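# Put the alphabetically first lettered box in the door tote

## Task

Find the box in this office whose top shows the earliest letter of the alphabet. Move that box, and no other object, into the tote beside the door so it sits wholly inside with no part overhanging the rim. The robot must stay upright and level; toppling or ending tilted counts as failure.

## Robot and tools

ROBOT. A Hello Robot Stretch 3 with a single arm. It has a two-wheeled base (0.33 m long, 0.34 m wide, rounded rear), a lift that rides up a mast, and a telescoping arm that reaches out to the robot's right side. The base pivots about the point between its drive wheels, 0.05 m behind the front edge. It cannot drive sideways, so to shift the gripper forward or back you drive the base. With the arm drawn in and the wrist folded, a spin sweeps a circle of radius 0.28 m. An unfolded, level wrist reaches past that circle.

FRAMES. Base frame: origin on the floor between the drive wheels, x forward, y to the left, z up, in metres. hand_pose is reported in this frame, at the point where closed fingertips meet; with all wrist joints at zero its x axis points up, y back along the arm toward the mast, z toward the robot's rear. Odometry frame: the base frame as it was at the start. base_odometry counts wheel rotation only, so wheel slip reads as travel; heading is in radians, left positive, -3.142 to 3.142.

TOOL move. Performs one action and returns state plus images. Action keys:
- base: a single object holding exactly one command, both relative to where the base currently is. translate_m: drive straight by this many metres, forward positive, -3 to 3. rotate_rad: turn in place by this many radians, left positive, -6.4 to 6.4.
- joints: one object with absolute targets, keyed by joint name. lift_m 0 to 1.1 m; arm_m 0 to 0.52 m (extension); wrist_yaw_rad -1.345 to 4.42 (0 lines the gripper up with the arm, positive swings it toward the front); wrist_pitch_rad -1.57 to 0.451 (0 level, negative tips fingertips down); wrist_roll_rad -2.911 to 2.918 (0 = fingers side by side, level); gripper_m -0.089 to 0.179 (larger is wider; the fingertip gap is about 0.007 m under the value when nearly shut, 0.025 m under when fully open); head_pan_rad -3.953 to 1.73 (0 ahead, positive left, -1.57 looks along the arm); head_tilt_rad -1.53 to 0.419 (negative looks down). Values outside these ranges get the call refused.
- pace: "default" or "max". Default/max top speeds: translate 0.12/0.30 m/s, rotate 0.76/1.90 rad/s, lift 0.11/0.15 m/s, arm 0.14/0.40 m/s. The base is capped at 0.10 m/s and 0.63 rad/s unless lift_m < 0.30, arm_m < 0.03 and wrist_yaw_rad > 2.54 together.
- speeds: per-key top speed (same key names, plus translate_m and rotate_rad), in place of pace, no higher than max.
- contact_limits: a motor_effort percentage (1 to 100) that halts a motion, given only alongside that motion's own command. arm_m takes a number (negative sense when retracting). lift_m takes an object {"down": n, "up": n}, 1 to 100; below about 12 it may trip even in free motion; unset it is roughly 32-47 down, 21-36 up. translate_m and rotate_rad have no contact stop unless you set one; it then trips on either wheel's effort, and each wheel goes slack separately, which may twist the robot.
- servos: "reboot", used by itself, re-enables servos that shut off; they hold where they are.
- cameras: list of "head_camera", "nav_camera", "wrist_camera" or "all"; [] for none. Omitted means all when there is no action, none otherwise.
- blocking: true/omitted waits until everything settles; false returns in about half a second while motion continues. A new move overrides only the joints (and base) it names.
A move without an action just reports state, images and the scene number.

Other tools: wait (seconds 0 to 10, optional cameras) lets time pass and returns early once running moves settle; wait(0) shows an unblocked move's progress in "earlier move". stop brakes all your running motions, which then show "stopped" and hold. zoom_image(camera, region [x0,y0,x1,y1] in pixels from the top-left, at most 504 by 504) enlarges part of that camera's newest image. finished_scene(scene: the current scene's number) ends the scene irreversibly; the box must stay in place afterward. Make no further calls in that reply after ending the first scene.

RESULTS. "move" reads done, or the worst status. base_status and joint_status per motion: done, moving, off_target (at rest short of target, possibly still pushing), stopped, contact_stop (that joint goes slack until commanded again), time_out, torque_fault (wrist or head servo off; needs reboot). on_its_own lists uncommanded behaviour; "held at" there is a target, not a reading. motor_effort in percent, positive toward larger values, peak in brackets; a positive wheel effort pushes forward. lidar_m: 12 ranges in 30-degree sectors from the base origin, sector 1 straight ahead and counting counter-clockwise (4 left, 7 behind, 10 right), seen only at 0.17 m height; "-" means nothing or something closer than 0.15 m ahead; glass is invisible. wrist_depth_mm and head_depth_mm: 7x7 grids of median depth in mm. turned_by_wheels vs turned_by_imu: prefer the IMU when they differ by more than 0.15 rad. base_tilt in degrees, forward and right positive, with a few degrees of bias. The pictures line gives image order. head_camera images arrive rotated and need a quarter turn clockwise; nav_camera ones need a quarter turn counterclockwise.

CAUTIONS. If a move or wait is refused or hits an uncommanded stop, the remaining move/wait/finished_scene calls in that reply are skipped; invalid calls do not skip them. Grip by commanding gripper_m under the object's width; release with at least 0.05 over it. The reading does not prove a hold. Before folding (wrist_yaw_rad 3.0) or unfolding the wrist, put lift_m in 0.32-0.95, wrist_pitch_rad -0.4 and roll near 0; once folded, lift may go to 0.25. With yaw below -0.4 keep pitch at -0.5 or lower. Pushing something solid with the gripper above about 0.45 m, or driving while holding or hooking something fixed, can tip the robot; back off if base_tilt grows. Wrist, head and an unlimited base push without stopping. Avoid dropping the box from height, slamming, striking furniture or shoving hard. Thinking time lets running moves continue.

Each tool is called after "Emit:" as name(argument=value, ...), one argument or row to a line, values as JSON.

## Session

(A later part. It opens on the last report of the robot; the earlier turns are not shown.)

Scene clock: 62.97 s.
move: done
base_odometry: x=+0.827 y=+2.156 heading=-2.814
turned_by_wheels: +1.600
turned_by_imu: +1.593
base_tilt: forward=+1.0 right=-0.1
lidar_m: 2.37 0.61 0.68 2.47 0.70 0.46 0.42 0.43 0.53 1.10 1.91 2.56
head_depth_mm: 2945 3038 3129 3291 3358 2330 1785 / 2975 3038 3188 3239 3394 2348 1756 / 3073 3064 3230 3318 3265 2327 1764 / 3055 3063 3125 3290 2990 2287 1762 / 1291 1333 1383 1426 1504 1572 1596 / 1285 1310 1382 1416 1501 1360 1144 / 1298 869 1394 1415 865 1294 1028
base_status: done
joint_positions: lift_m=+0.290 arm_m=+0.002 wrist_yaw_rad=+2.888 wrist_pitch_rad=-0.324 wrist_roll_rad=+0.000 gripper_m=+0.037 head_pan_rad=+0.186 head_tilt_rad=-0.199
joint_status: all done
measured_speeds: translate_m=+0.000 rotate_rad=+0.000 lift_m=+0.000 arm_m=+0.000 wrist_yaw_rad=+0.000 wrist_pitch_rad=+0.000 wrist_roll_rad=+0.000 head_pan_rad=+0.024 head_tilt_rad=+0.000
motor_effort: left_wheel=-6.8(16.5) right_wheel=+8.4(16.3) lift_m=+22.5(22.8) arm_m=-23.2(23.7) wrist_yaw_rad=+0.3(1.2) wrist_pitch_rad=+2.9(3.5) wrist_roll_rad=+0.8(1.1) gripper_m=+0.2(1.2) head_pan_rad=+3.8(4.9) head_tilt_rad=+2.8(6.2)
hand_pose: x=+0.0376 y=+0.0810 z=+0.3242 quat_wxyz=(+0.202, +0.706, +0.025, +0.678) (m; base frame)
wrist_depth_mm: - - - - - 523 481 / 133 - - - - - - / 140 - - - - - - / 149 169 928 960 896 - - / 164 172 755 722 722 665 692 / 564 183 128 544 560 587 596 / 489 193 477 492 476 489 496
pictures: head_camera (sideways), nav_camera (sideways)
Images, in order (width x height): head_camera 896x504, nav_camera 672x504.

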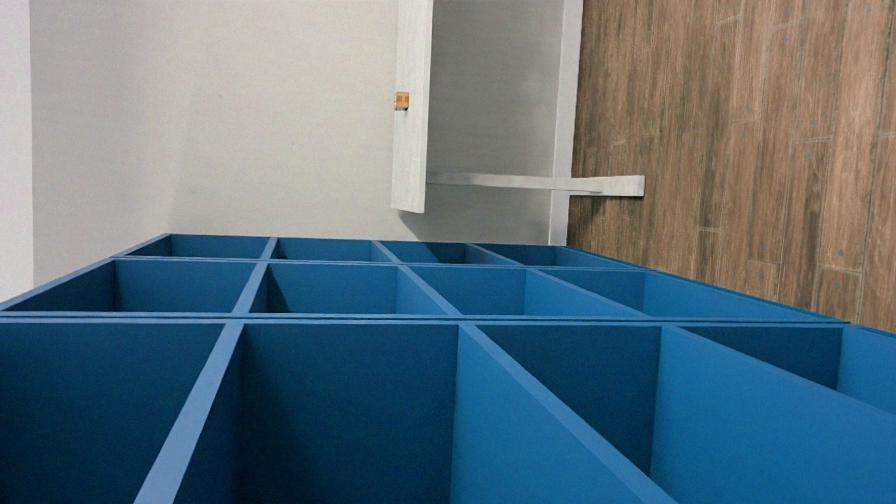

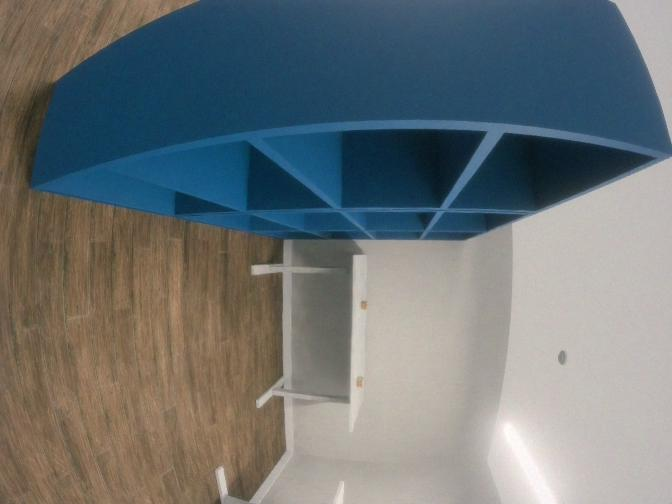

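Emit:
move(
  base={"rotate_rad": -0.2},
  pace="max",
  cameras=[],
)

Emit:
move(
  base={"translate_m": 1.15},
  joints={"head_pan_rad": 0.15, "head_tilt_rad": -0.3},
  pace="max",
  contact_limits={"translate_m": 40},
  cameras=["head_camera", "nav_camera"],
)

Emit:
move(
  joints={"head_pan_rad": -1.1},
  pace="max",
  cameras=["head_camera", "nav_camera"],
)

Emit:
move(
  joints={"head_pan_rad": 1.5},
  pace="max",
  cameras=["nav_camera"],
)

Scene clock: 68.83 s.
move: done
base_odometry: x=+0.827 y=+2.156 heading=-3.014
turned_by_wheels: -0.200
turned_by_imu: -0.199
base_tilt: forward=+1.0 right=-0.1
lidar_m: 3.14 1.44 0.61 2.48 0.98 0.51 0.42 0.42 0.47 0.75 1.90 2.54
head_depth_mm: 3121 3192 3322 3440 3226 2327 1767 / 3061 3171 3308 3486 3396 2315 1760 / 3019 3106 3302 3412 3356 2345 1765 / 2968 3114 3235 3429 3449 2306 1763 / 2995 3063 3195 3342 3104 2307 1758 / 2947 2842 2289 2333 2447 2251 1735 / 1278 1267 1316 1357 1426 1449 1528
base_status: done
joint_positions: lift_m=+0.290 arm_m=+0.002 wrist_yaw_rad=+2.888 wrist_pitch_rad=-0.324 wrist_roll_rad=+0.000 gripper_m=+0.037 head_pan_rad=+0.200 head_tilt_rad=-0.199
joint_status: not commanded
measured_speeds: all 0
motor_effort: left_wheel=+9.0(14.4) right_wheel=-9.4(13.7) lift_m=+23.4(23.6) arm_m=-20.9(21.5) wrist_yaw_rad=+1.1(1.2) wrist_pitch_rad=+3.1(3.3) wrist_roll_rad=+0.8(1.2) gripper_m=-0.1(1.1) head_pan_rad=+3.2(4.4) head_tilt_rad=+1.8(2.2)
hand_pose: x=+0.0376 y=+0.0810 z=+0.3242 quat_wxyz=(+0.202, +0.706, +0.025, +0.678) (m; base frame)
wrist_depth_mm: - - - - - - - / 132 - - - - - - / 140 - - - - - - / 149 168 931 933 - 769 983 / 166 172 759 723 686 714 730 / 555 183 127 538 558 578 589 / 489 193 472 494 481 490 499
pictures: none
No camera images: "cameras" was empty.

Scene clock: 74.03 s.
move: done
base_odometry: x=-0.314 y=+2.009 heading=-3.013
turned_by_wheels: +0.000
turned_by_imu: -0.001
base_tilt: forward=+1.0 right=-0.1
lidar_m: 2.00 1.81 1.36 0.75 1.12 0.83 1.51 1.50 1.67 1.54 1.62 1.62
head_depth_mm: 2029 2169 2287 1941 2501 2003 1586 / 2032 2133 2235 2411 2548 2004 1592 / 2002 2133 2252 2377 2521 1977 1584 / 1984 2098 2206 2346 2466 1992 1570 / 1974 2056 2184 2295 2452 1954 1579 / 1923 2026 2139 2301 2407 1987 1564 / 1911 2011 2110 1762 2289 1934 1568
base_status: done
joint_positions: lift_m=+0.290 arm_m=+0.002 wrist_yaw_rad=+2.888 wrist_pitch_rad=-0.324 wrist_roll_rad=+0.000 gripper_m=+0.037 head_pan_rad=+0.150 head_tilt_rad=-0.300
joint_status: all done
measured_speeds: all 0
motor_effort: left_wheel=+11.6(17.7) right_wheel=-3.5(14.3) lift_m=+24.4(24.6) arm_m=-21.0(21.6) wrist_yaw_rad=+0.6(1.3) wrist_pitch_rad=+2.7(3.5) wrist_roll_rad=+0.8(1.2) gripper_m=+0.2(1.2) head_pan_rad=-2.5(4.3) head_tilt_rad=-1.3(2.8)
contact_limits: translate_m 40 (maximum 100)
hand_pose: x=+0.0376 y=+0.0810 z=+0.3242 quat_wxyz=(+0.202, +0.706, +0.025, +0.678) (m; base frame)
wrist_depth_mm: - 149 - - - - - / 133 - - - - - - / 140 - - - - - - / 150 158 823 899 955 967 942 / 163 170 721 729 722 731 734 / 563 183 128 541 565 589 583 / 493 192 476 486 477 489 490
pictures: head_camera (sideways), nav_camera (sideways)
Images, in order (width x height): head_camera 896x504, nav_camera 672x504.

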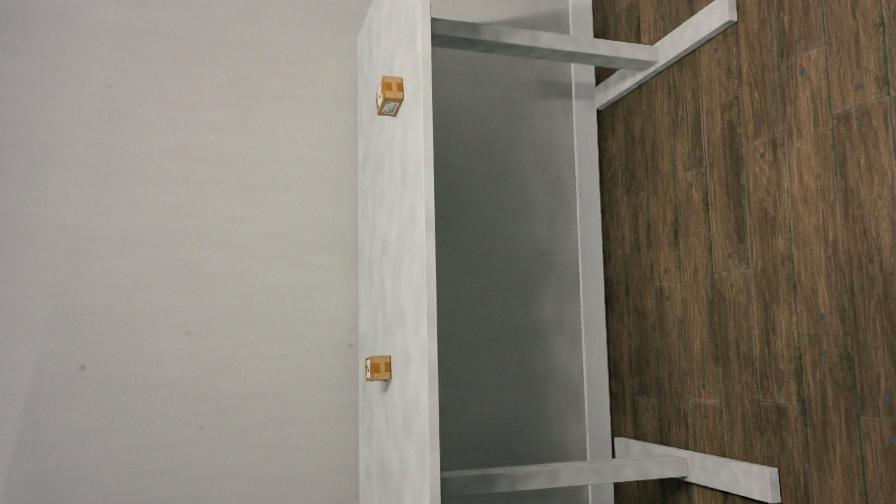

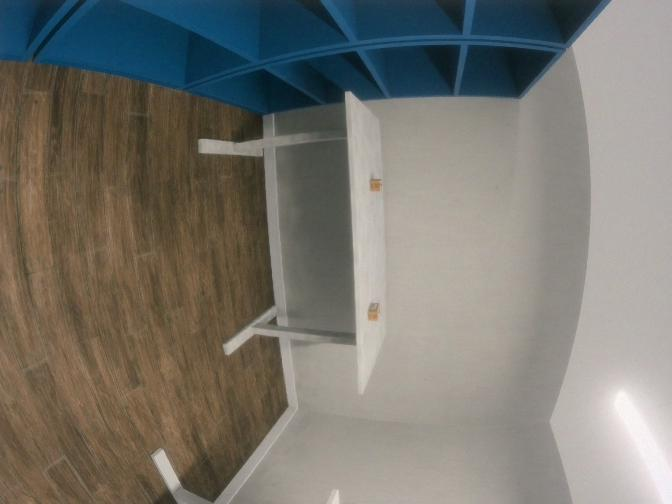

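Scene clock: 75.00 s.
move: done
base_odometry: x=-0.314 y=+2.009 heading=-3.013
turned_by_wheels: +0.000
turned_by_imu: +0.000
base_tilt: forward=+1.0 right=+0.0
lidar_m: 2.01 1.82 1.36 0.74 1.12 0.83 1.51 1.50 1.67 1.54 1.62 1.62
head_depth_mm: 1608 1688 1774 1304 1960 1999 1581 / 1622 1713 1806 1420 2011 1990 1577 / 1667 1739 1827 1413 2069 1985 1581 / 1686 1761 1861 1403 2113 1982 1575 / 1705 1805 1891 1534 2155 1977 1559 / 1737 1826 1899 1503 2173 1896 1569 / 1771 1856 1922 1516 2176 1876 1571
base_status: not commanded
joint_positions: lift_m=+0.290 arm_m=+0.002 wrist_yaw_rad=+2.888 wrist_pitch_rad=-0.324 wrist_roll_rad=+0.000 gripper_m=+0.037 head_pan_rad=-1.131 head_tilt_rad=-0.300
joint_status: all done
measured_speeds: all 0
motor_effort: left_wheel=+11.6(11.9) right_wheel=-3.6(3.8) lift_m=+24.4(24.9) arm_m=-21.0(21.7) wrist_yaw_rad=+1.0(1.3) wrist_pitch_rad=+2.9(3.4) wrist_roll_rad=+0.8(1.0) gripper_m=+0.1(1.6) head_pan_rad=+0.4(5.2) head_tilt_rad=-1.0(2.3)
contact_limits: translate_m 40 (maximum 100)
hand_pose: x=+0.0376 y=+0.0810 z=+0.3242 quat_wxyz=(+0.202, +0.706, +0.025, +0.678) (m; base frame)
wrist_depth_mm: - 149 - - - - - / 133 - - - - - - / 140 - - - - - - / 149 158 811 890 963 981 956 / 161 170 709 729 723 726 726 / 554 182 128 541 568 592 592 / 493 193 479 494 474 485 492
pictures: head_camera (sideways), nav_camera (sideways)
Images, in order (width x height): head_camera 896x504, nav_camera 672x504.

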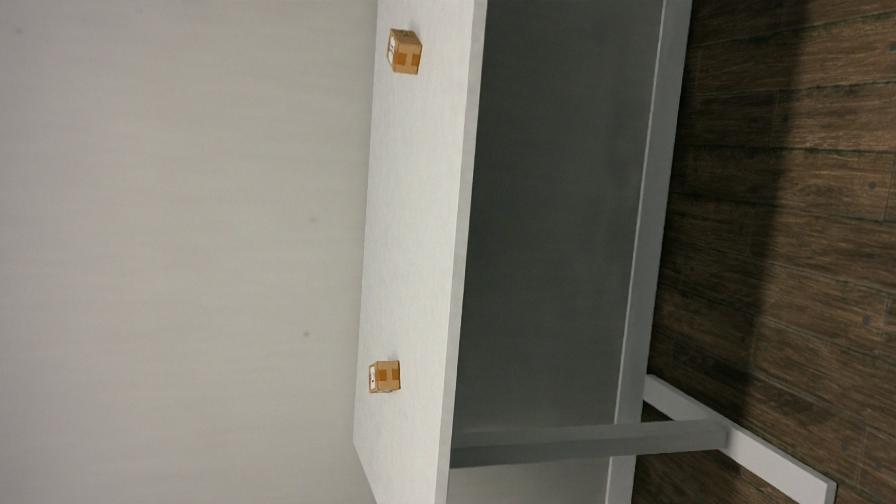

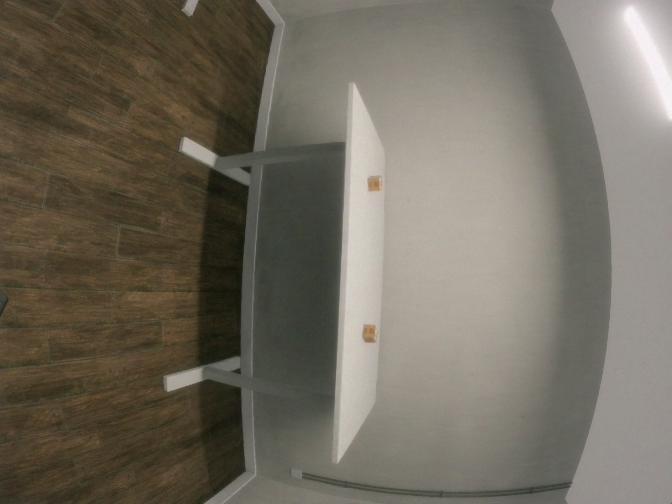

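Scene clock: 76.23 s.
move: done
base_odometry: x=-0.314 y=+2.009 heading=-3.013
turned_by_wheels: +0.000
turned_by_imu: +0.000
base_tilt: forward=+1.0 right=-0.2
lidar_m: 2.00 1.81 1.36 0.75 1.12 0.83 1.51 1.50 1.67 1.54 1.62 1.62
head_depth_mm: 641 839 1232 1059 1414 1197 1029 / 624 661 703 744 803 875 939 / 660 747 768 798 782 854 896 / 732 973 1023 961 990 1094 930 / 635 1031 1092 1025 777 1182 929 / 647 998 1057 1019 769 1169 930 / 573 973 1024 1020 727 1163 927
base_status: not commanded
joint_positions: lift_m=+0.290 arm_m=+0.002 wrist_yaw_rad=+2.888 wrist_pitch_rad=-0.324 wrist_roll_rad=+0.000 gripper_m=+0.037 head_pan_rad=+1.545 head_tilt_rad=-0.300
joint_status: all done
measured_speeds: all 0
motor_effort: left_wheel=+11.8(11.9) right_wheel=-3.2(3.8) lift_m=+25.0(25.3) arm_m=-20.9(21.5) wrist_yaw_rad=+0.7(1.2) wrist_pitch_rad=+3.1(3.4) wrist_roll_rad=+0.9(1.0) gripper_m=+0.1(1.2) head_pan_rad=-1.5(6.2) head_tilt_rad=-1.0(1.8)
contact_limits: translate_m 40 (maximum 100)
hand_pose: x=+0.0376 y=+0.0810 z=+0.3242 quat_wxyz=(+0.202, +0.706, +0.025, +0.678) (m; base frame)
wrist_depth_mm: - 149 - - - - - / 133 - - - - - - / 140 - - - - - - / 149 159 816 902 943 939 963 / 162 170 727 719 735 726 728 / 569 183 127 541 560 590 590 / 498 193 482 495 475 498 490
pictures: nav_camera (sideways)
Images, in order (width x height): nav_camera 672x504.

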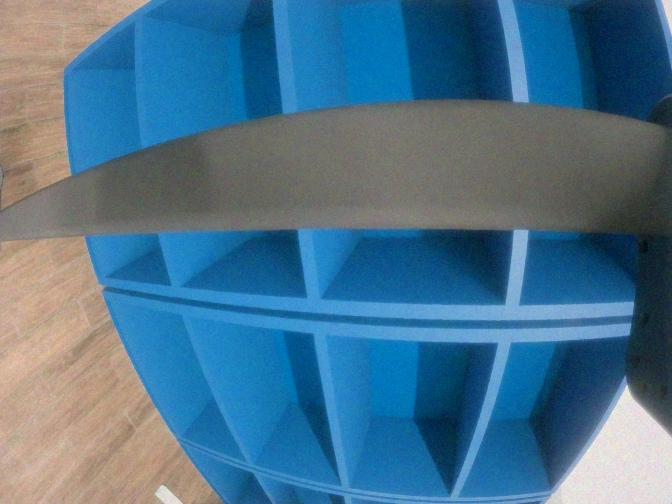

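Emit:
move(
  joints={"head_pan_rad": 0.15},
  pace="max",
  cameras=["head_camera"],
)

Emit:
zoom_image(
  camera="head_camera",
  region=[355, 340, 415, 400],
)

Emit:
zoom_image(
  camera="head_camera",
  region=[360, 65, 420, 125],
)

Emit:
move(
  joints={"head_pan_rad": -1.13},
  pace="max",
  cameras=["head_camera"],
)

Emit:
zoom_image(
  camera="head_camera",
  region=[355, 345, 415, 405],
)

Emit:
zoom_image(
  camera="head_camera",
  region=[375, 20, 435, 80],
)

Scene clock: 82.13 s.
move: done
base_odometry: x=-0.314 y=+2.009 heading=-3.013
turned_by_wheels: +0.000
turned_by_imu: +0.001
base_tilt: forward=+1.1 right=-0.2
lidar_m: 2.00 1.81 1.36 0.75 1.12 0.83 1.51 1.50 1.67 1.54 1.61 1.62
head_depth_mm: 2079 2184 2346 2006 2592 2024 1590 / 2024 2178 2254 2447 2505 1982 1584 / 2018 2138 2234 2401 2494 1993 1584 / 2003 2098 2189 2349 2483 1986 1560 / 1955 2084 2169 2317 2412 1950 1554 / 1932 2052 2128 2255 2416 1979 1561 / 1903 2021 2098 1786 2317 1897 1569
base_status: not commanded
joint_positions: lift_m=+0.290 arm_m=+0.002 wrist_yaw_rad=+2.888 wrist_pitch_rad=-0.324 wrist_roll_rad=+0.000 gripper_m=+0.037 head_pan_rad=+0.118 head_tilt_rad=-0.300
joint_status: all done
measured_speeds: all 0
motor_effort: left_wheel=+11.6(11.9) right_wheel=-4.0(4.0) lift_m=+25.9(25.9) arm_m=-20.9(21.3) wrist_yaw_rad=+0.8(1.2) wrist_pitch_rad=+3.1(3.4) wrist_roll_rad=+0.9(1.0) gripper_m=+0.5(0.9) head_pan_rad=+0.1(4.4) head_tilt_rad=+0.1(1.7)
contact_limits: translate_m 40 (maximum 100)
hand_pose: x=+0.0376 y=+0.0810 z=+0.3242 quat_wxyz=(+0.202, +0.706, +0.025, +0.678) (m; base frame)
wrist_depth_mm: - 149 - - - - - / 133 - - - - - - / 140 - - - - - - / 150 158 796 889 968 953 969 / 162 170 719 715 728 713 729 / 566 183 127 539 569 586 592 / 488 193 475 495 477 487 493
pictures: head_camera (sideways)
Images, in order (width x height): head_camera 896x504.

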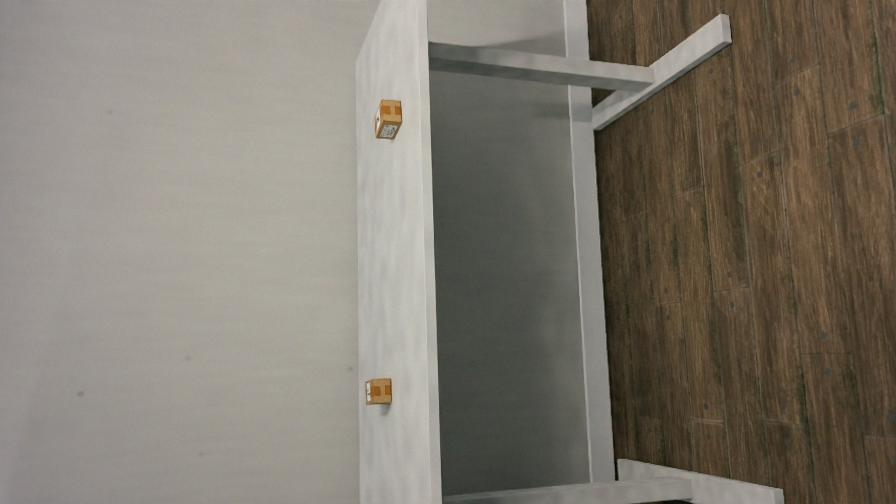

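Scaled by 8.400 from the camera's 896x504 image, which has a finer 1280x720 frame.

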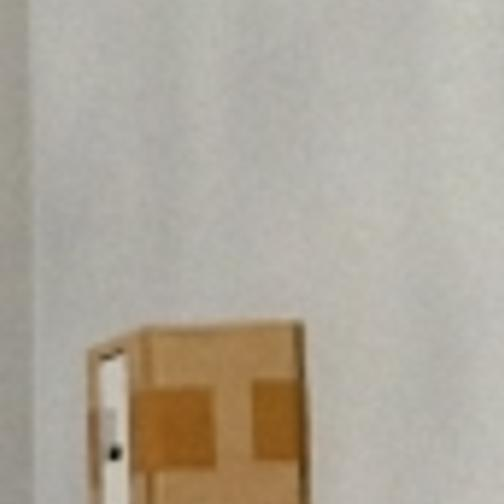

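Scaled by 8.400 from the camera's 896x504 image, which has a finer 1280x720 frame.

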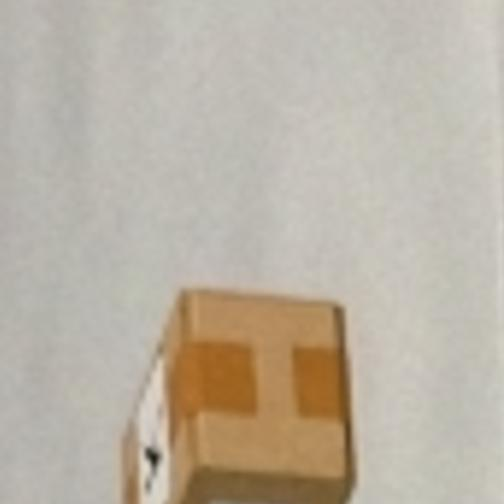

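Scene clock: 83.10 s.
move: done
base_odometry: x=-0.314 y=+2.009 heading=-3.013
turned_by_wheels: +0.000
turned_by_imu: +0.000
base_tilt: forward=+0.9 right=-0.1
lidar_m: 2.00 1.81 1.36 0.74 1.12 0.83 1.51 1.50 1.67 1.53 1.61 1.62
head_depth_mm: 1608 1693 1783 1432 2009 2021 1593 / 1638 1730 1802 1364 2039 2002 1589 / 1659 1733 1811 1405 2063 2018 1580 / 1689 1754 1855 1405 2084 1978 1564 / 1693 1784 1874 1529 2118 1946 1570 / 1703 1794 1887 1518 2163 1969 1558 / 1724 1810 1892 1499 2112 1822 1574
base_status: not commanded
joint_positions: lift_m=+0.290 arm_m=+0.002 wrist_yaw_rad=+2.888 wrist_pitch_rad=-0.324 wrist_roll_rad=+0.000 gripper_m=+0.037 head_pan_rad=-1.174 head_tilt_rad=-0.300
joint_status: all done
measured_speeds: all 0
motor_effort: left_wheel=+11.6(11.9) right_wheel=-3.4(3.6) lift_m=+26.1(26.2) arm_m=-21.0(21.6) wrist_yaw_rad=+1.0(1.1) wrist_pitch_rad=+3.1(3.3) wrist_roll_rad=+0.8(1.1) gripper_m=-0.3(1.1) head_pan_rad=+1.5(5.0) head_tilt_rad=+0.5(1.0)
contact_limits: translate_m 40 (maximum 100)
hand_pose: x=+0.0376 y=+0.0810 z=+0.3242 quat_wxyz=(+0.202, +0.706, +0.025, +0.678) (m; base frame)
wrist_depth_mm: - 149 - - - - - / 133 - - - - - - / 141 - - - - - - / 149 159 832 898 939 931 947 / 162 170 709 724 721 727 721 / 563 183 128 552 573 593 589 / 492 194 473 489 474 495 488
pictures: head_camera (sideways)
Images, in order (width x height): head_camera 896x504.

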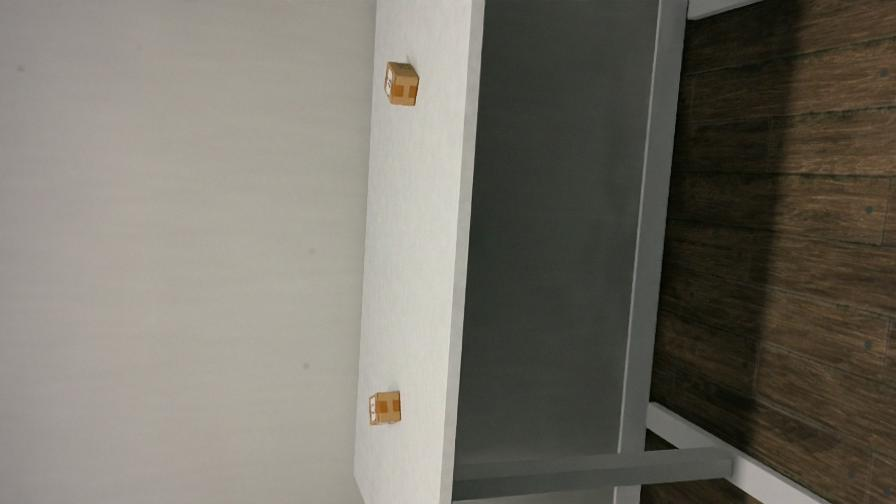

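Scaled by 8.400 from the camera's 896x504 image, which has a finer 1280x720 frame.

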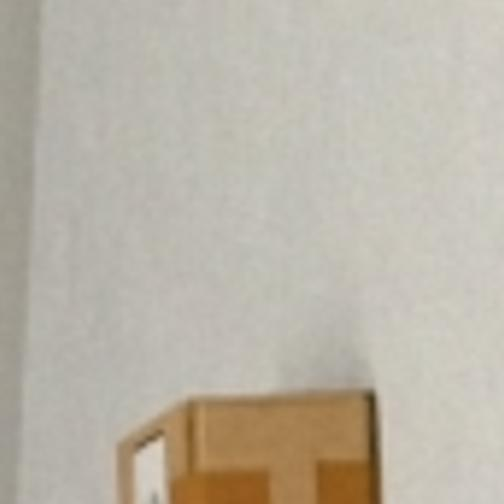

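Scaled by 8.400 from the camera's 896x504 image, which has a finer 1280x720 frame.

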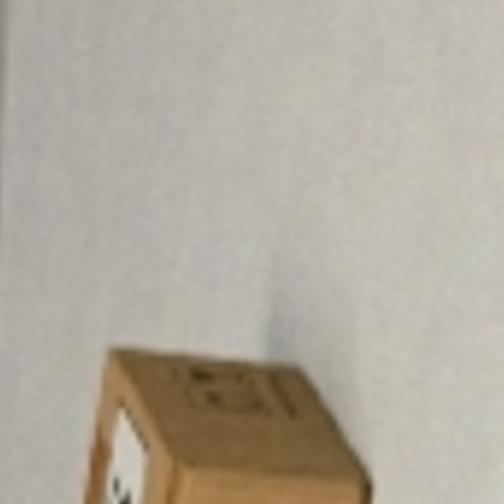

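Emit:
move(
  base={"translate_m": 1.0},
  joints={"head_pan_rad": 0.1, "head_tilt_rad": -0.45},
  pace="max",
  contact_limits={"translate_m": 40},
  cameras=["head_camera"],
)

Emit:
move(
  joints={"head_pan_rad": -1.5},
  pace="max",
  cameras=["head_camera"],
)

Scene clock: 92.90 s.
move: done
base_odometry: x=-1.306 y=+1.881 heading=-3.013
turned_by_wheels: +0.000
turned_by_imu: +0.000
base_tilt: forward=+0.9 right=+0.1
lidar_m: 1.02 1.32 1.07 1.05 1.16 1.12 1.77 2.43 1.83 1.15 1.58 1.61
head_depth_mm: 1190 1295 1360 900 710 1278 1360 / 1175 1269 1330 828 680 1625 1373 / 1156 1238 1311 892 675 1660 1395 / 1134 1219 1291 892 650 1666 1377 / 1117 1197 1272 888 646 1640 1382 / 1100 1180 1248 883 646 1630 1380 / 1082 1167 1235 881 644 1593 1381
base_status: done
joint_positions: lift_m=+0.290 arm_m=+0.002 wrist_yaw_rad=+2.888 wrist_pitch_rad=-0.324 wrist_roll_rad=+0.000 gripper_m=+0.037 head_pan_rad=+0.101 head_tilt_rad=-0.450
joint_status: all done
measured_speeds: all 0
motor_effort: left_wheel=+9.4(19.4) right_wheel=-5.5(10.4) lift_m=+27.3(27.7) arm_m=-21.1(21.7) wrist_yaw_rad=+0.9(1.4) wrist_pitch_rad=+2.9(3.4) wrist_roll_rad=+0.7(1.2) gripper_m=-1.4(1.4) head_pan_rad=-2.9(4.6) head_tilt_rad=-0.9(4.7)
contact_limits: translate_m 40 (maximum 100)
hand_pose: x=+0.0376 y=+0.0810 z=+0.3242 quat_wxyz=(+0.202, +0.706, +0.025, +0.678) (m; base frame)
wrist_depth_mm: - - - - - - - / 133 - - - - - - / 140 - - - - - - / 149 167 954 941 951 936 966 / 166 173 754 739 732 730 736 / 559 182 128 542 566 580 592 / 488 192 472 489 476 492 490
pictures: head_camera (sideways)
Images, in order (width x height): head_camera 896x504.

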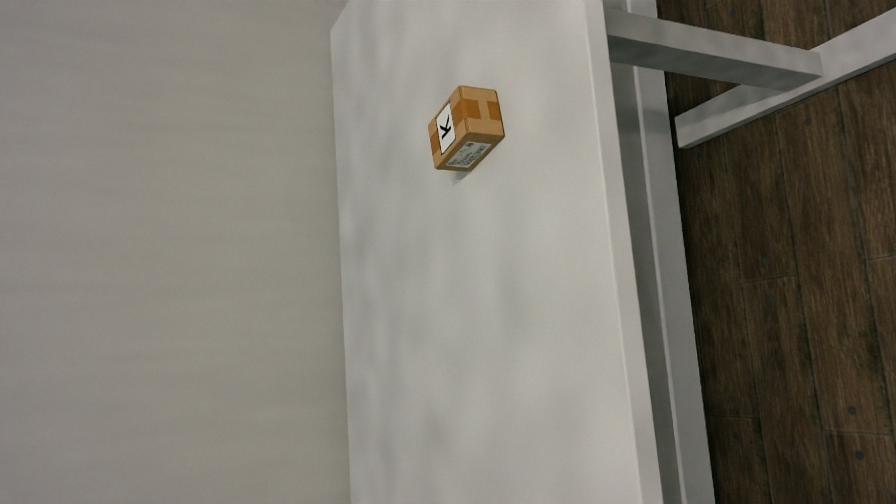

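Scene clock: 93.97 s.
move: done
base_odometry: x=-1.306 y=+1.881 heading=-3.013
turned_by_wheels: +0.000
turned_by_imu: +0.000
base_tilt: forward=+1.1 right=+0.0
lidar_m: 1.02 1.32 1.07 1.05 1.17 1.11 1.76 2.44 1.82 1.15 1.58 1.61
head_depth_mm: 1479 1607 1283 1940 2091 1702 1399 / 1451 1569 1276 1869 2005 1672 1393 / 1414 1522 1169 1823 1981 1689 1386 / 1378 1485 1266 1272 1921 1628 1354 / 1345 1452 1248 1237 1872 1633 1382 / 1332 1424 1512 1663 1858 1670 1370 / 1291 1376 1504 1625 1801 1664 1377
base_status: not commanded
joint_positions: lift_m=+0.290 arm_m=+0.002 wrist_yaw_rad=+2.888 wrist_pitch_rad=-0.324 wrist_roll_rad=+0.000 gripper_m=+0.037 head_pan_rad=-1.538 head_tilt_rad=-0.450
joint_status: all done
measured_speeds: all 0
motor_effort: left_wheel=+9.6(9.7) right_wheel=-5.3(5.9) lift_m=+27.4(27.8) arm_m=-21.0(21.5) wrist_yaw_rad=+0.8(1.3) wrist_pitch_rad=+3.1(3.5) wrist_roll_rad=+0.7(1.2) gripper_m=+0.2(1.3) head_pan_rad=+2.1(4.8) head_tilt_rad=-1.2(1.9)
contact_limits: translate_m 40 (maximum 100)
hand_pose: x=+0.0376 y=+0.0810 z=+0.3242 quat_wxyz=(+0.202, +0.706, +0.025, +0.678) (m; base frame)
wrist_depth_mm: - - - - - - - / 133 - - - - - - / 141 - - - - - - / 150 167 954 957 959 941 957 / 167 172 754 721 717 734 714 / 565 182 128 534 562 587 584 / 489 193 476 487 482 491 496
pictures: head_camera (sideways)
Images, in order (width x height): head_camera 896x504.

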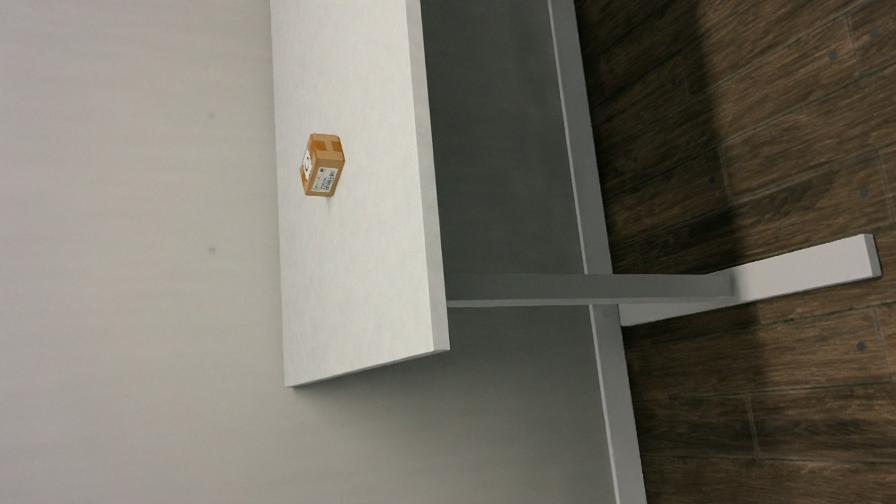

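Emit:
zoom_image(
  camera="head_camera",
  region=[285, 125, 355, 205],
)

Emit:
move(
  joints={"head_pan_rad": -2.0, "head_tilt_rad": -0.4},
  pace="max",
  cameras=["head_camera"],
)

Emit:
move(
  joints={"head_pan_rad": 0.7, "head_tilt_rad": -0.5},
  pace="max",
  cameras=["head_camera"],
)

Scaled by 6.300 from the camera's 896x504 image, which has a finer 1280x720 frame.

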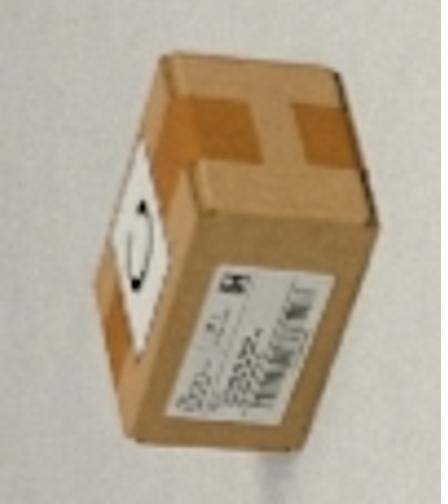

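Scene clock: 100.63 s.
move: done
base_odometry: x=-1.306 y=+1.881 heading=-3.013
turned_by_wheels: +0.000
turned_by_imu: +0.001
base_tilt: forward=+0.9 right=-0.1
lidar_m: 1.02 1.32 1.07 1.05 1.16 1.11 1.77 2.44 1.83 1.15 1.58 1.61
head_depth_mm: 2341 2524 2604 2828 2302 1768 1440 / 2112 2321 1706 2743 2206 1772 1439 / 1924 2086 1486 2497 2195 1765 1445 / 1773 1915 1515 2221 2293 1757 1439 / 1656 1773 1501 2033 2139 1769 1436 / 1559 1644 1490 1057 2001 1756 1430 / 1442 1543 1484 979 1879 1756 1437
base_status: not commanded
joint_positions: lift_m=+0.290 arm_m=+0.002 wrist_yaw_rad=+2.888 wrist_pitch_rad=-0.324 wrist_roll_rad=+0.000 gripper_m=+0.037 head_pan_rad=-2.006 head_tilt_rad=-0.404
joint_status: all done
measured_speeds: all 0
motor_effort: left_wheel=+9.6(9.7) right_wheel=-5.6(5.7) lift_m=+28.3(28.5) arm_m=-21.2(21.5) wrist_yaw_rad=+0.4(1.3) wrist_pitch_rad=+3.3(3.3) wrist_roll_rad=+0.9(1.0) gripper_m=+0.0(1.0) head_pan_rad=-2.2(5.6) head_tilt_rad=+3.5(5.9)
contact_limits: translate_m 40 (maximum 100)
hand_pose: x=+0.0376 y=+0.0810 z=+0.3242 quat_wxyz=(+0.202, +0.706, +0.025, +0.678) (m; base frame)
wrist_depth_mm: - - - - - - - / 133 - - - - - - / 140 - - - - - - / 150 167 953 956 954 945 965 / 166 172 755 724 736 711 729 / 562 182 128 552 565 585 594 / 488 193 481 501 477 497 493
pictures: head_camera (sideways)
Images, in order (width x height): head_camera 896x504.

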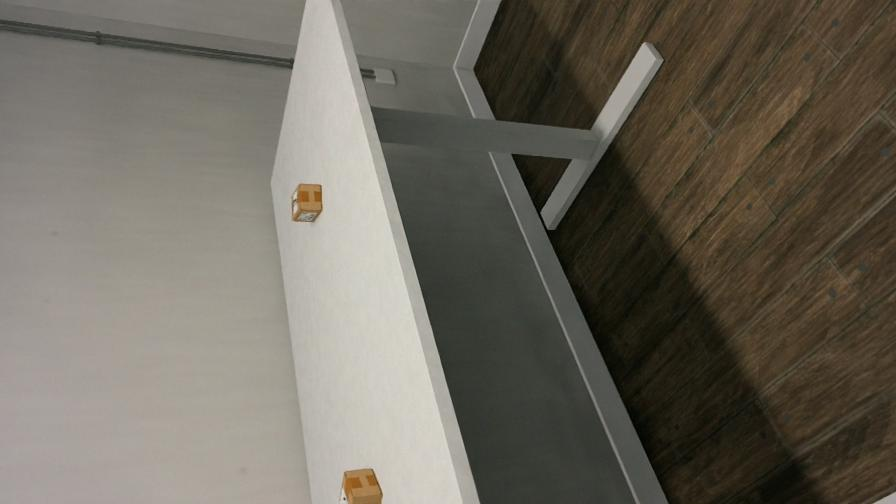

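Scene clock: 101.90 s.
move: done
base_odometry: x=-1.306 y=+1.881 heading=-3.013
turned_by_wheels: +0.000
turned_by_imu: +0.000
base_tilt: forward=+1.0 right=-0.1
lidar_m: 1.02 1.32 1.07 1.05 1.17 1.11 1.77 2.44 1.83 1.15 1.57 1.61
head_depth_mm: 1105 1178 1224 817 612 1581 1344 / 1153 1241 1232 816 634 1601 1339 / 1202 1291 1217 813 683 1588 1339 / 1257 1367 1216 809 1812 1591 1332 / 1324 1446 1212 807 1798 1537 1337 / 1372 1484 1209 810 1786 1550 1336 / 1409 1517 1637 842 1874 1583 1305
base_status: not commanded
joint_positions: lift_m=+0.290 arm_m=+0.002 wrist_yaw_rad=+2.888 wrist_pitch_rad=-0.324 wrist_roll_rad=+0.000 gripper_m=+0.037 head_pan_rad=+0.754 head_tilt_rad=-0.498
joint_status: all done
measured_speeds: translate_m=+0.000 rotate_rad=+0.000 lift_m=+0.000 arm_m=+0.000 wrist_yaw_rad=+0.000 wrist_pitch_rad=+0.000 wrist_roll_rad=+0.000 head_pan_rad=-0.024 head_tilt_rad=+0.000
motor_effort: left_wheel=+9.5(9.7) right_wheel=-5.6(5.9) lift_m=+28.6(28.8) arm_m=-21.4(21.6) wrist_yaw_rad=+0.5(1.2) wrist_pitch_rad=+2.8(3.4) wrist_roll_rad=+0.9(1.1) gripper_m=-1.0(1.0) head_pan_rad=-2.1(5.5) head_tilt_rad=-3.7(4.8)
contact_limits: translate_m 40 (maximum 100)
hand_pose: x=+0.0376 y=+0.0810 z=+0.3242 quat_wxyz=(+0.202, +0.706, +0.025, +0.678) (m; base frame)
wrist_depth_mm: - - - - - - - / 133 - - - - - - / 140 - - - - - - / 150 168 925 948 932 953 982 / 167 171 770 731 716 740 731 / 566 182 127 542 568 587 582 / 491 194 480 497 483 496 491
pictures: head_camera (sideways)
Images, in order (width x height): head_camera 896x504.

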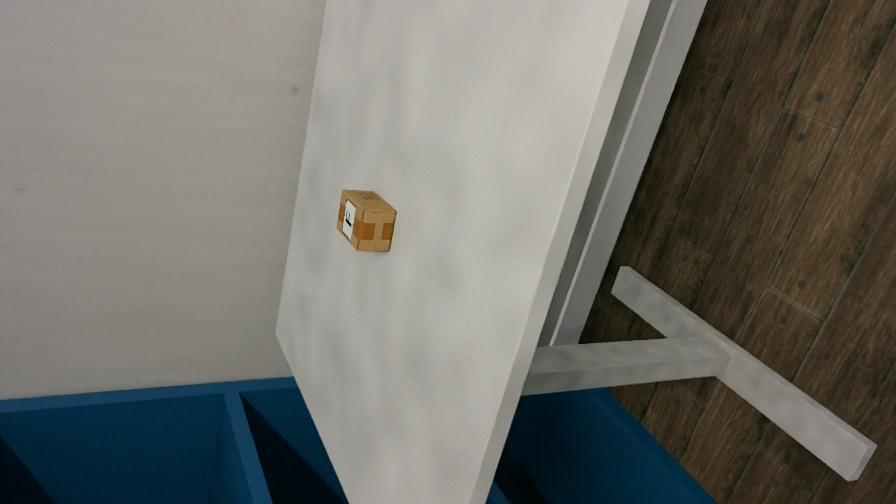

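Emit:
zoom_image(
  camera="head_camera",
  region=[325, 180, 405, 260],
)

Emit:
move(
  joints={"head_pan_rad": -2.0, "head_tilt_rad": -0.4},
  pace="max",
  cameras=["head_camera"],
)

Emit:
zoom_image(
  camera="head_camera",
  region=[280, 170, 340, 230],
)

Scaled by 6.300 from the camera's 896x504 image, which has a finer 1280x720 frame.

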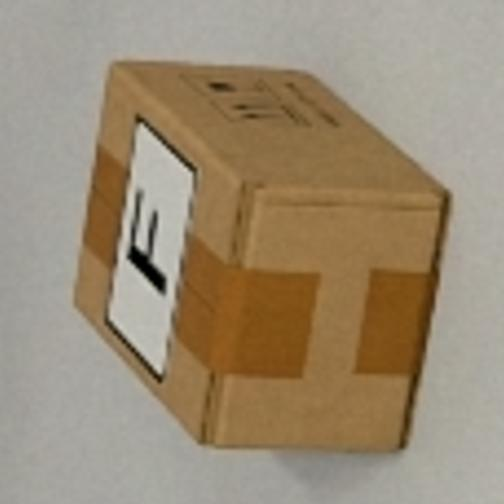

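Scene clock: 108.63 s.
move: done
base_odometry: x=-1.306 y=+1.881 heading=-3.013
turned_by_wheels: +0.000
turned_by_imu: +0.001
base_tilt: forward=+1.1 right=-0.1
lidar_m: 1.02 1.32 1.08 1.05 1.16 1.11 1.77 2.44 1.82 1.15 1.58 1.61
head_depth_mm: 2336 2521 2617 2834 2302 1792 1452 / 2175 2319 1734 2756 2196 1778 1449 / 1962 2125 1501 2467 2188 1765 1449 / 1805 1912 1539 2264 2256 1744 1437 / 1685 1785 1524 2022 2142 1739 1443 / 1560 1652 1506 1075 2026 1756 1431 / 1475 1555 1508 995 1845 1753 1436
base_status: not commanded
joint_positions: lift_m=+0.290 arm_m=+0.002 wrist_yaw_rad=+2.888 wrist_pitch_rad=-0.324 wrist_roll_rad=+0.000 gripper_m=+0.037 head_pan_rad=-2.016 head_tilt_rad=-0.401
joint_status: all done
measured_speeds: translate_m=+0.000 rotate_rad=+0.000 lift_m=+0.000 arm_m=+0.000 wrist_yaw_rad=+0.000 wrist_pitch_rad=+0.000 wrist_roll_rad=+0.000 head_pan_rad=+0.024 head_tilt_rad=+0.000
motor_effort: left_wheel=+9.5(9.8) right_wheel=-5.1(5.9) lift_m=+30.0(30.0) arm_m=-21.3(21.7) wrist_yaw_rad=+0.5(1.3) wrist_pitch_rad=+2.9(3.5) wrist_roll_rad=+0.9(1.1) gripper_m=+0.2(1.2) head_pan_rad=+2.4(5.8) head_tilt_rad=+2.8(5.1)
contact_limits: translate_m 40 (maximum 100)
hand_pose: x=+0.0376 y=+0.0810 z=+0.3242 quat_wxyz=(+0.202, +0.706, +0.025, +0.678) (m; base frame)
wrist_depth_mm: - - - - - - - / 133 - - - - - - / 140 - - - - - - / 149 166 965 946 940 961 934 / 166 172 770 730 722 740 729 / 562 181 127 544 558 582 586 / 497 193 474 492 479 489 493
pictures: head_camera (sideways)
Images, in order (width x height): head_camera 896x504.

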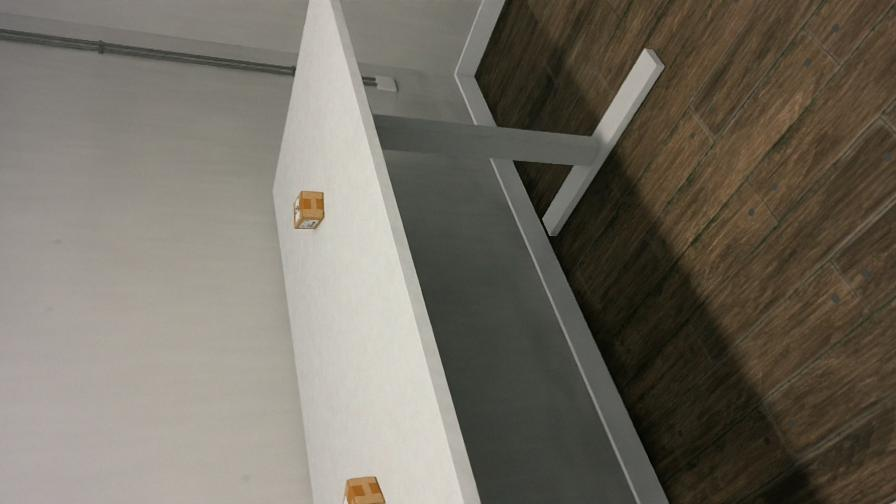

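Scaled by 8.400 from the camera's 896x504 image, which has a finer 1280x720 frame.

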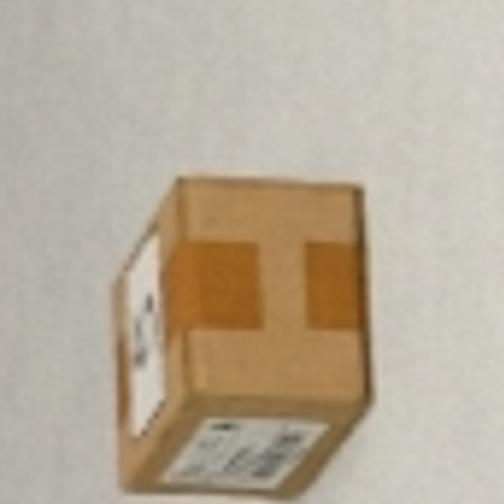

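Emit:
move(
  base={"rotate_rad": -2.24},
  pace="max",
  cameras=[],
)

Emit:
move(
  base={"translate_m": 0.6},
  joints={"head_pan_rad": 1.0, "head_tilt_rad": -0.5},
  pace="max",
  contact_limits={"translate_m": 40},
  cameras=["head_camera"],
)

Emit:
move(
  joints={"head_pan_rad": 0.3},
  pace="max",
  cameras=["head_camera"],
)

Scene clock: 141.33 s.
move: done
base_odometry: x=-1.306 y=+1.881 heading=+1.031
turned_by_wheels: -2.240
turned_by_imu: -2.229
base_tilt: forward=+0.7 right=-0.2
lidar_m: 1.83 1.16 1.15 1.66 1.35 1.33 1.08 1.05 1.45 1.12 1.75 2.44
head_depth_mm: 1165 1263 1311 1459 1373 1566 1370 / 1183 1289 1345 1490 1353 1562 1362 / 1211 1333 1368 1533 1371 1611 1364 / 1229 1353 1361 1563 1351 1659 1398 / 1253 1362 1352 1560 1345 1622 1412 / 1028 1113 1105 1222 1282 1402 1432 / 923 986 1057 1177 1331 1599 1421
base_status: done
joint_positions: lift_m=+0.290 arm_m=+0.002 wrist_yaw_rad=+2.888 wrist_pitch_rad=-0.324 wrist_roll_rad=+0.000 gripper_m=+0.037 head_pan_rad=-2.000 head_tilt_rad=-0.399
joint_status: not commanded
measured_speeds: all 0
motor_effort: left_wheel=+10.2(18.4) right_wheel=-7.9(14.8) lift_m=+26.0(30.5) arm_m=-23.0(23.7) wrist_yaw_rad=+0.8(1.2) wrist_pitch_rad=+2.9(3.4) wrist_roll_rad=+0.8(1.2) gripper_m=+0.0(1.3) head_pan_rad=+2.8(4.1) head_tilt_rad=+2.2(3.7)
hand_pose: x=+0.0376 y=+0.0810 z=+0.3242 quat_wxyz=(+0.202, +0.706, +0.025, +0.678) (m; base frame)
wrist_depth_mm: - - - - - - - / 133 - - - - - - / 140 - - - - - - / 150 165 942 966 950 954 959 / 166 172 755 730 729 741 735 / 561 183 128 548 564 587 594 / 489 193 474 493 477 495 496
pictures: none
No camera images: "cameras" was empty.

Scene clock: 144.67 s.
move: done
base_odometry: x=-0.997 y=+2.395 heading=+1.031
turned_by_wheels: +0.000
turned_by_imu: +0.000
base_tilt: forward=+0.9 right=+0.0
lidar_m: 1.23 1.28 0.84 0.85 1.86 1.38 1.67 1.57 1.32 1.62 1.98 1.94
head_depth_mm: 1023 1116 1084 724 560 1589 1343 / 1042 1125 1081 717 559 1625 1348 / 1038 1138 1071 717 558 1600 1336 / 1052 1143 1066 718 578 1595 1344 / 1068 1162 1070 713 576 1555 1337 / 1078 1165 1060 709 577 1191 1270 / 1080 1183 1127 706 595 1589 1332
base_status: done
joint_positions: lift_m=+0.290 arm_m=+0.002 wrist_yaw_rad=+2.888 wrist_pitch_rad=-0.324 wrist_roll_rad=+0.000 gripper_m=+0.037 head_pan_rad=+1.010 head_tilt_rad=-0.500
joint_status: all done
measured_speeds: all 0
motor_effort: left_wheel=+9.9(17.1) right_wheel=-5.3(12.9) lift_m=+21.3(26.0) arm_m=-20.6(23.0) wrist_yaw_rad=+0.7(1.4) wrist_pitch_rad=+3.0(3.4) wrist_roll_rad=+1.0(1.2) gripper_m=-0.1(1.3) head_pan_rad=-2.9(4.9) head_tilt_rad=-3.8(5.8)
contact_limits: translate_m 40 (maximum 100)
hand_pose: x=+0.0376 y=+0.0810 z=+0.3242 quat_wxyz=(+0.202, +0.706, +0.025, +0.678) (m; base frame)
wrist_depth_mm: - - - - - - - / 133 - - - - - - / 140 - - - - - - / 149 169 963 963 949 965 952 / 166 172 772 685 726 721 703 / 561 182 128 544 567 583 597 / 488 193 471 487 480 493 490
pictures: head_camera (sideways)
Images, in order (width x height): head_camera 896x504.

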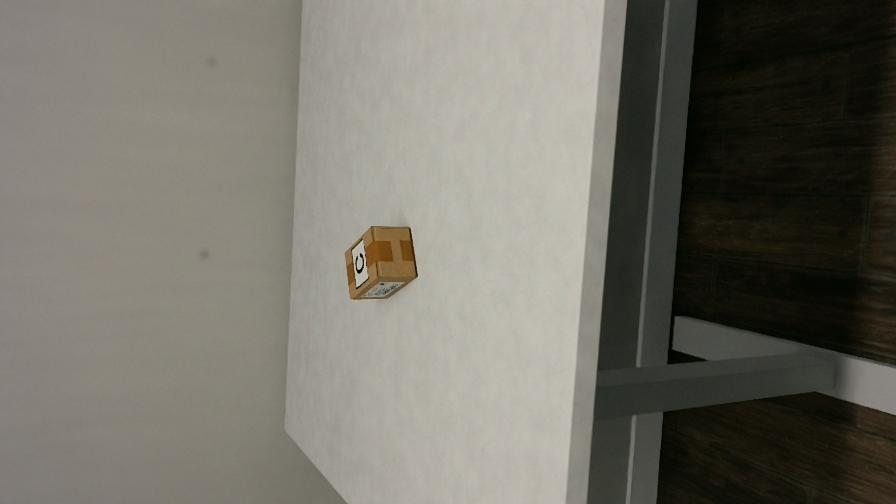

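Scene clock: 145.50 s.
move: done
base_odometry: x=-0.997 y=+2.395 heading=+1.031
turned_by_wheels: +0.000
turned_by_imu: +0.000
base_tilt: forward=+0.8 right=+0.0
lidar_m: 1.23 1.27 0.84 0.85 1.86 1.38 1.67 1.57 1.32 1.62 1.98 1.94
head_depth_mm: 1641 1824 1073 2351 2017 1612 1344 / 1510 1660 1072 832 1811 1568 1352 / 1405 1503 1069 750 1984 1596 1344 / 1315 1429 978 709 1870 1595 1340 / 1231 1334 1061 709 1757 1589 1335 / 1163 1244 1054 706 597 1605 1325 / 1099 1174 1052 709 572 1552 1334
base_status: not commanded
joint_positions: lift_m=+0.290 arm_m=+0.002 wrist_yaw_rad=+2.888 wrist_pitch_rad=-0.324 wrist_roll_rad=+0.000 gripper_m=+0.037 head_pan_rad=+0.287 head_tilt_rad=-0.500
joint_status: all done
measured_speeds: all 0
motor_effort: left_wheel=+10.0(10.2) right_wheel=-5.8(6.1) lift_m=+21.3(21.6) arm_m=-19.7(20.7) wrist_yaw_rad=+1.3(1.3) wrist_pitch_rad=+3.0(3.3) wrist_roll_rad=+0.8(1.1) gripper_m=+1.0(1.0) head_pan_rad=-1.7(4.4) head_tilt_rad=-3.1(3.1)
contact_limits: translate_m 40 (maximum 100)
hand_pose: x=+0.0376 y=+0.0810 z=+0.3242 quat_wxyz=(+0.202, +0.706, +0.025, +0.678) (m; base frame)
wrist_depth_mm: - - - - - - - / 133 - - - - - - / 140 - - - - - - / 149 169 965 934 944 956 949 / 166 172 766 688 724 720 729 / 558 182 127 538 569 581 577 / 494 193 475 488 476 496 493
pictures: head_camera (sideways)
Images, in order (width x height): head_camera 896x504.

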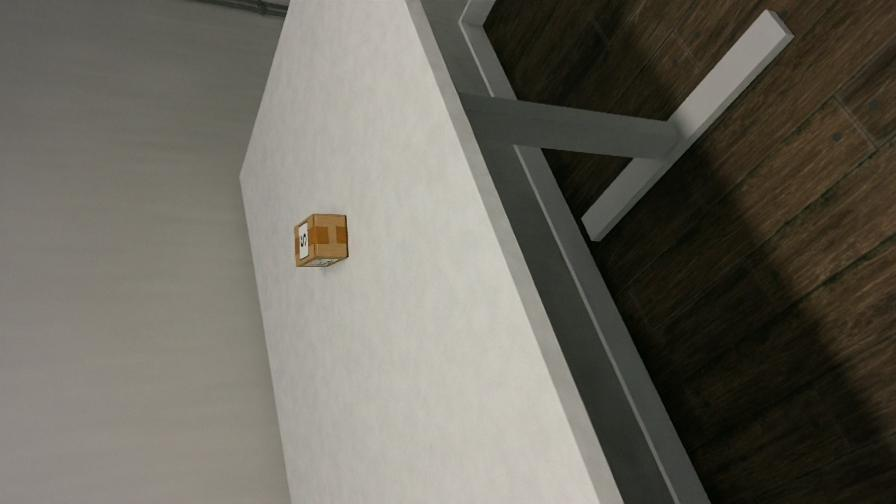

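Emit:
zoom_image(
  camera="head_camera",
  region=[285, 205, 355, 275],
)

Emit:
move(
  joints={"head_pan_rad": 1.0},
  pace="max",
  cameras=["head_camera"],
)

Emit:
zoom_image(
  camera="head_camera",
  region=[335, 215, 425, 305],
)

Scaled by 7.200 from the camera's 896x504 image, which has a finer 1280x720 frame.

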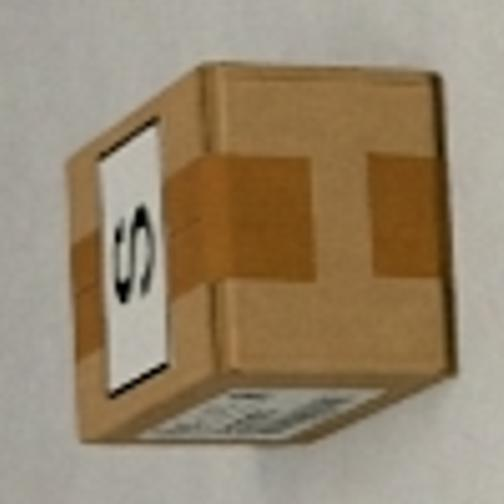

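Scene clock: 150.13 s.
move: done
base_odometry: x=-0.997 y=+2.395 heading=+1.031
turned_by_wheels: +0.000
turned_by_imu: +0.001
base_tilt: forward=+1.0 right=-0.3
lidar_m: 1.23 1.28 0.84 0.85 1.86 1.38 1.67 1.57 1.32 1.63 1.98 1.94
head_depth_mm: 1024 1114 1081 719 560 1576 1357 / 1032 1119 1075 712 556 1611 1342 / 1040 1128 1065 714 577 1609 1338 / 1055 1140 1065 713 577 1603 1329 / 1062 1159 1069 711 576 1559 1338 / 1065 1171 1057 711 598 1178 1277 / 1084 1178 1235 710 596 1590 1331
base_status: not commanded
joint_positions: lift_m=+0.290 arm_m=+0.002 wrist_yaw_rad=+2.888 wrist_pitch_rad=-0.324 wrist_roll_rad=+0.000 gripper_m=+0.037 head_pan_rad=+1.017 head_tilt_rad=-0.500
joint_status: all done
measured_speeds: all 0
motor_effort: left_wheel=+9.8(10.1) right_wheel=-5.9(6.0) lift_m=+22.4(22.5) arm_m=-16.9(17.8) wrist_yaw_rad=+0.9(1.1) wrist_pitch_rad=+3.1(3.3) wrist_roll_rad=+0.9(1.1) gripper_m=+0.2(0.9) head_pan_rad=+0.8(4.7) head_tilt_rad=-3.0(3.7)
contact_limits: translate_m 40 (maximum 100)
hand_pose: x=+0.0376 y=+0.0810 z=+0.3242 quat_wxyz=(+0.202, +0.706, +0.025, +0.678) (m; base frame)
wrist_depth_mm: - - - - - - - / 133 - - - - - - / 141 - - - - - - / 150 169 932 937 923 964 947 / 167 173 763 693 742 723 724 / 564 182 127 540 573 589 579 / 491 192 475 495 479 496 495
pictures: head_camera (sideways)
Images, in order (width x height): head_camera 896x504.

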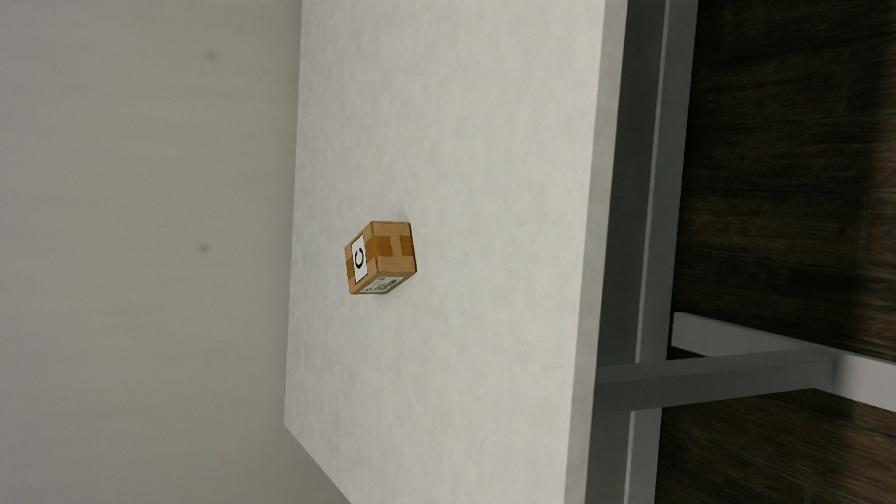

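Scaled by 5.600 from the camera's 896x504 image, which has a finer 1280x720 frame.

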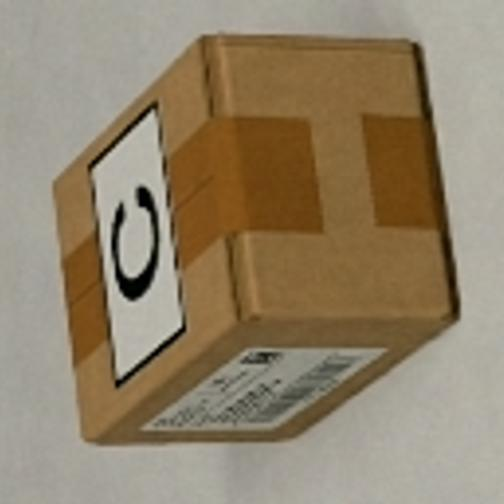

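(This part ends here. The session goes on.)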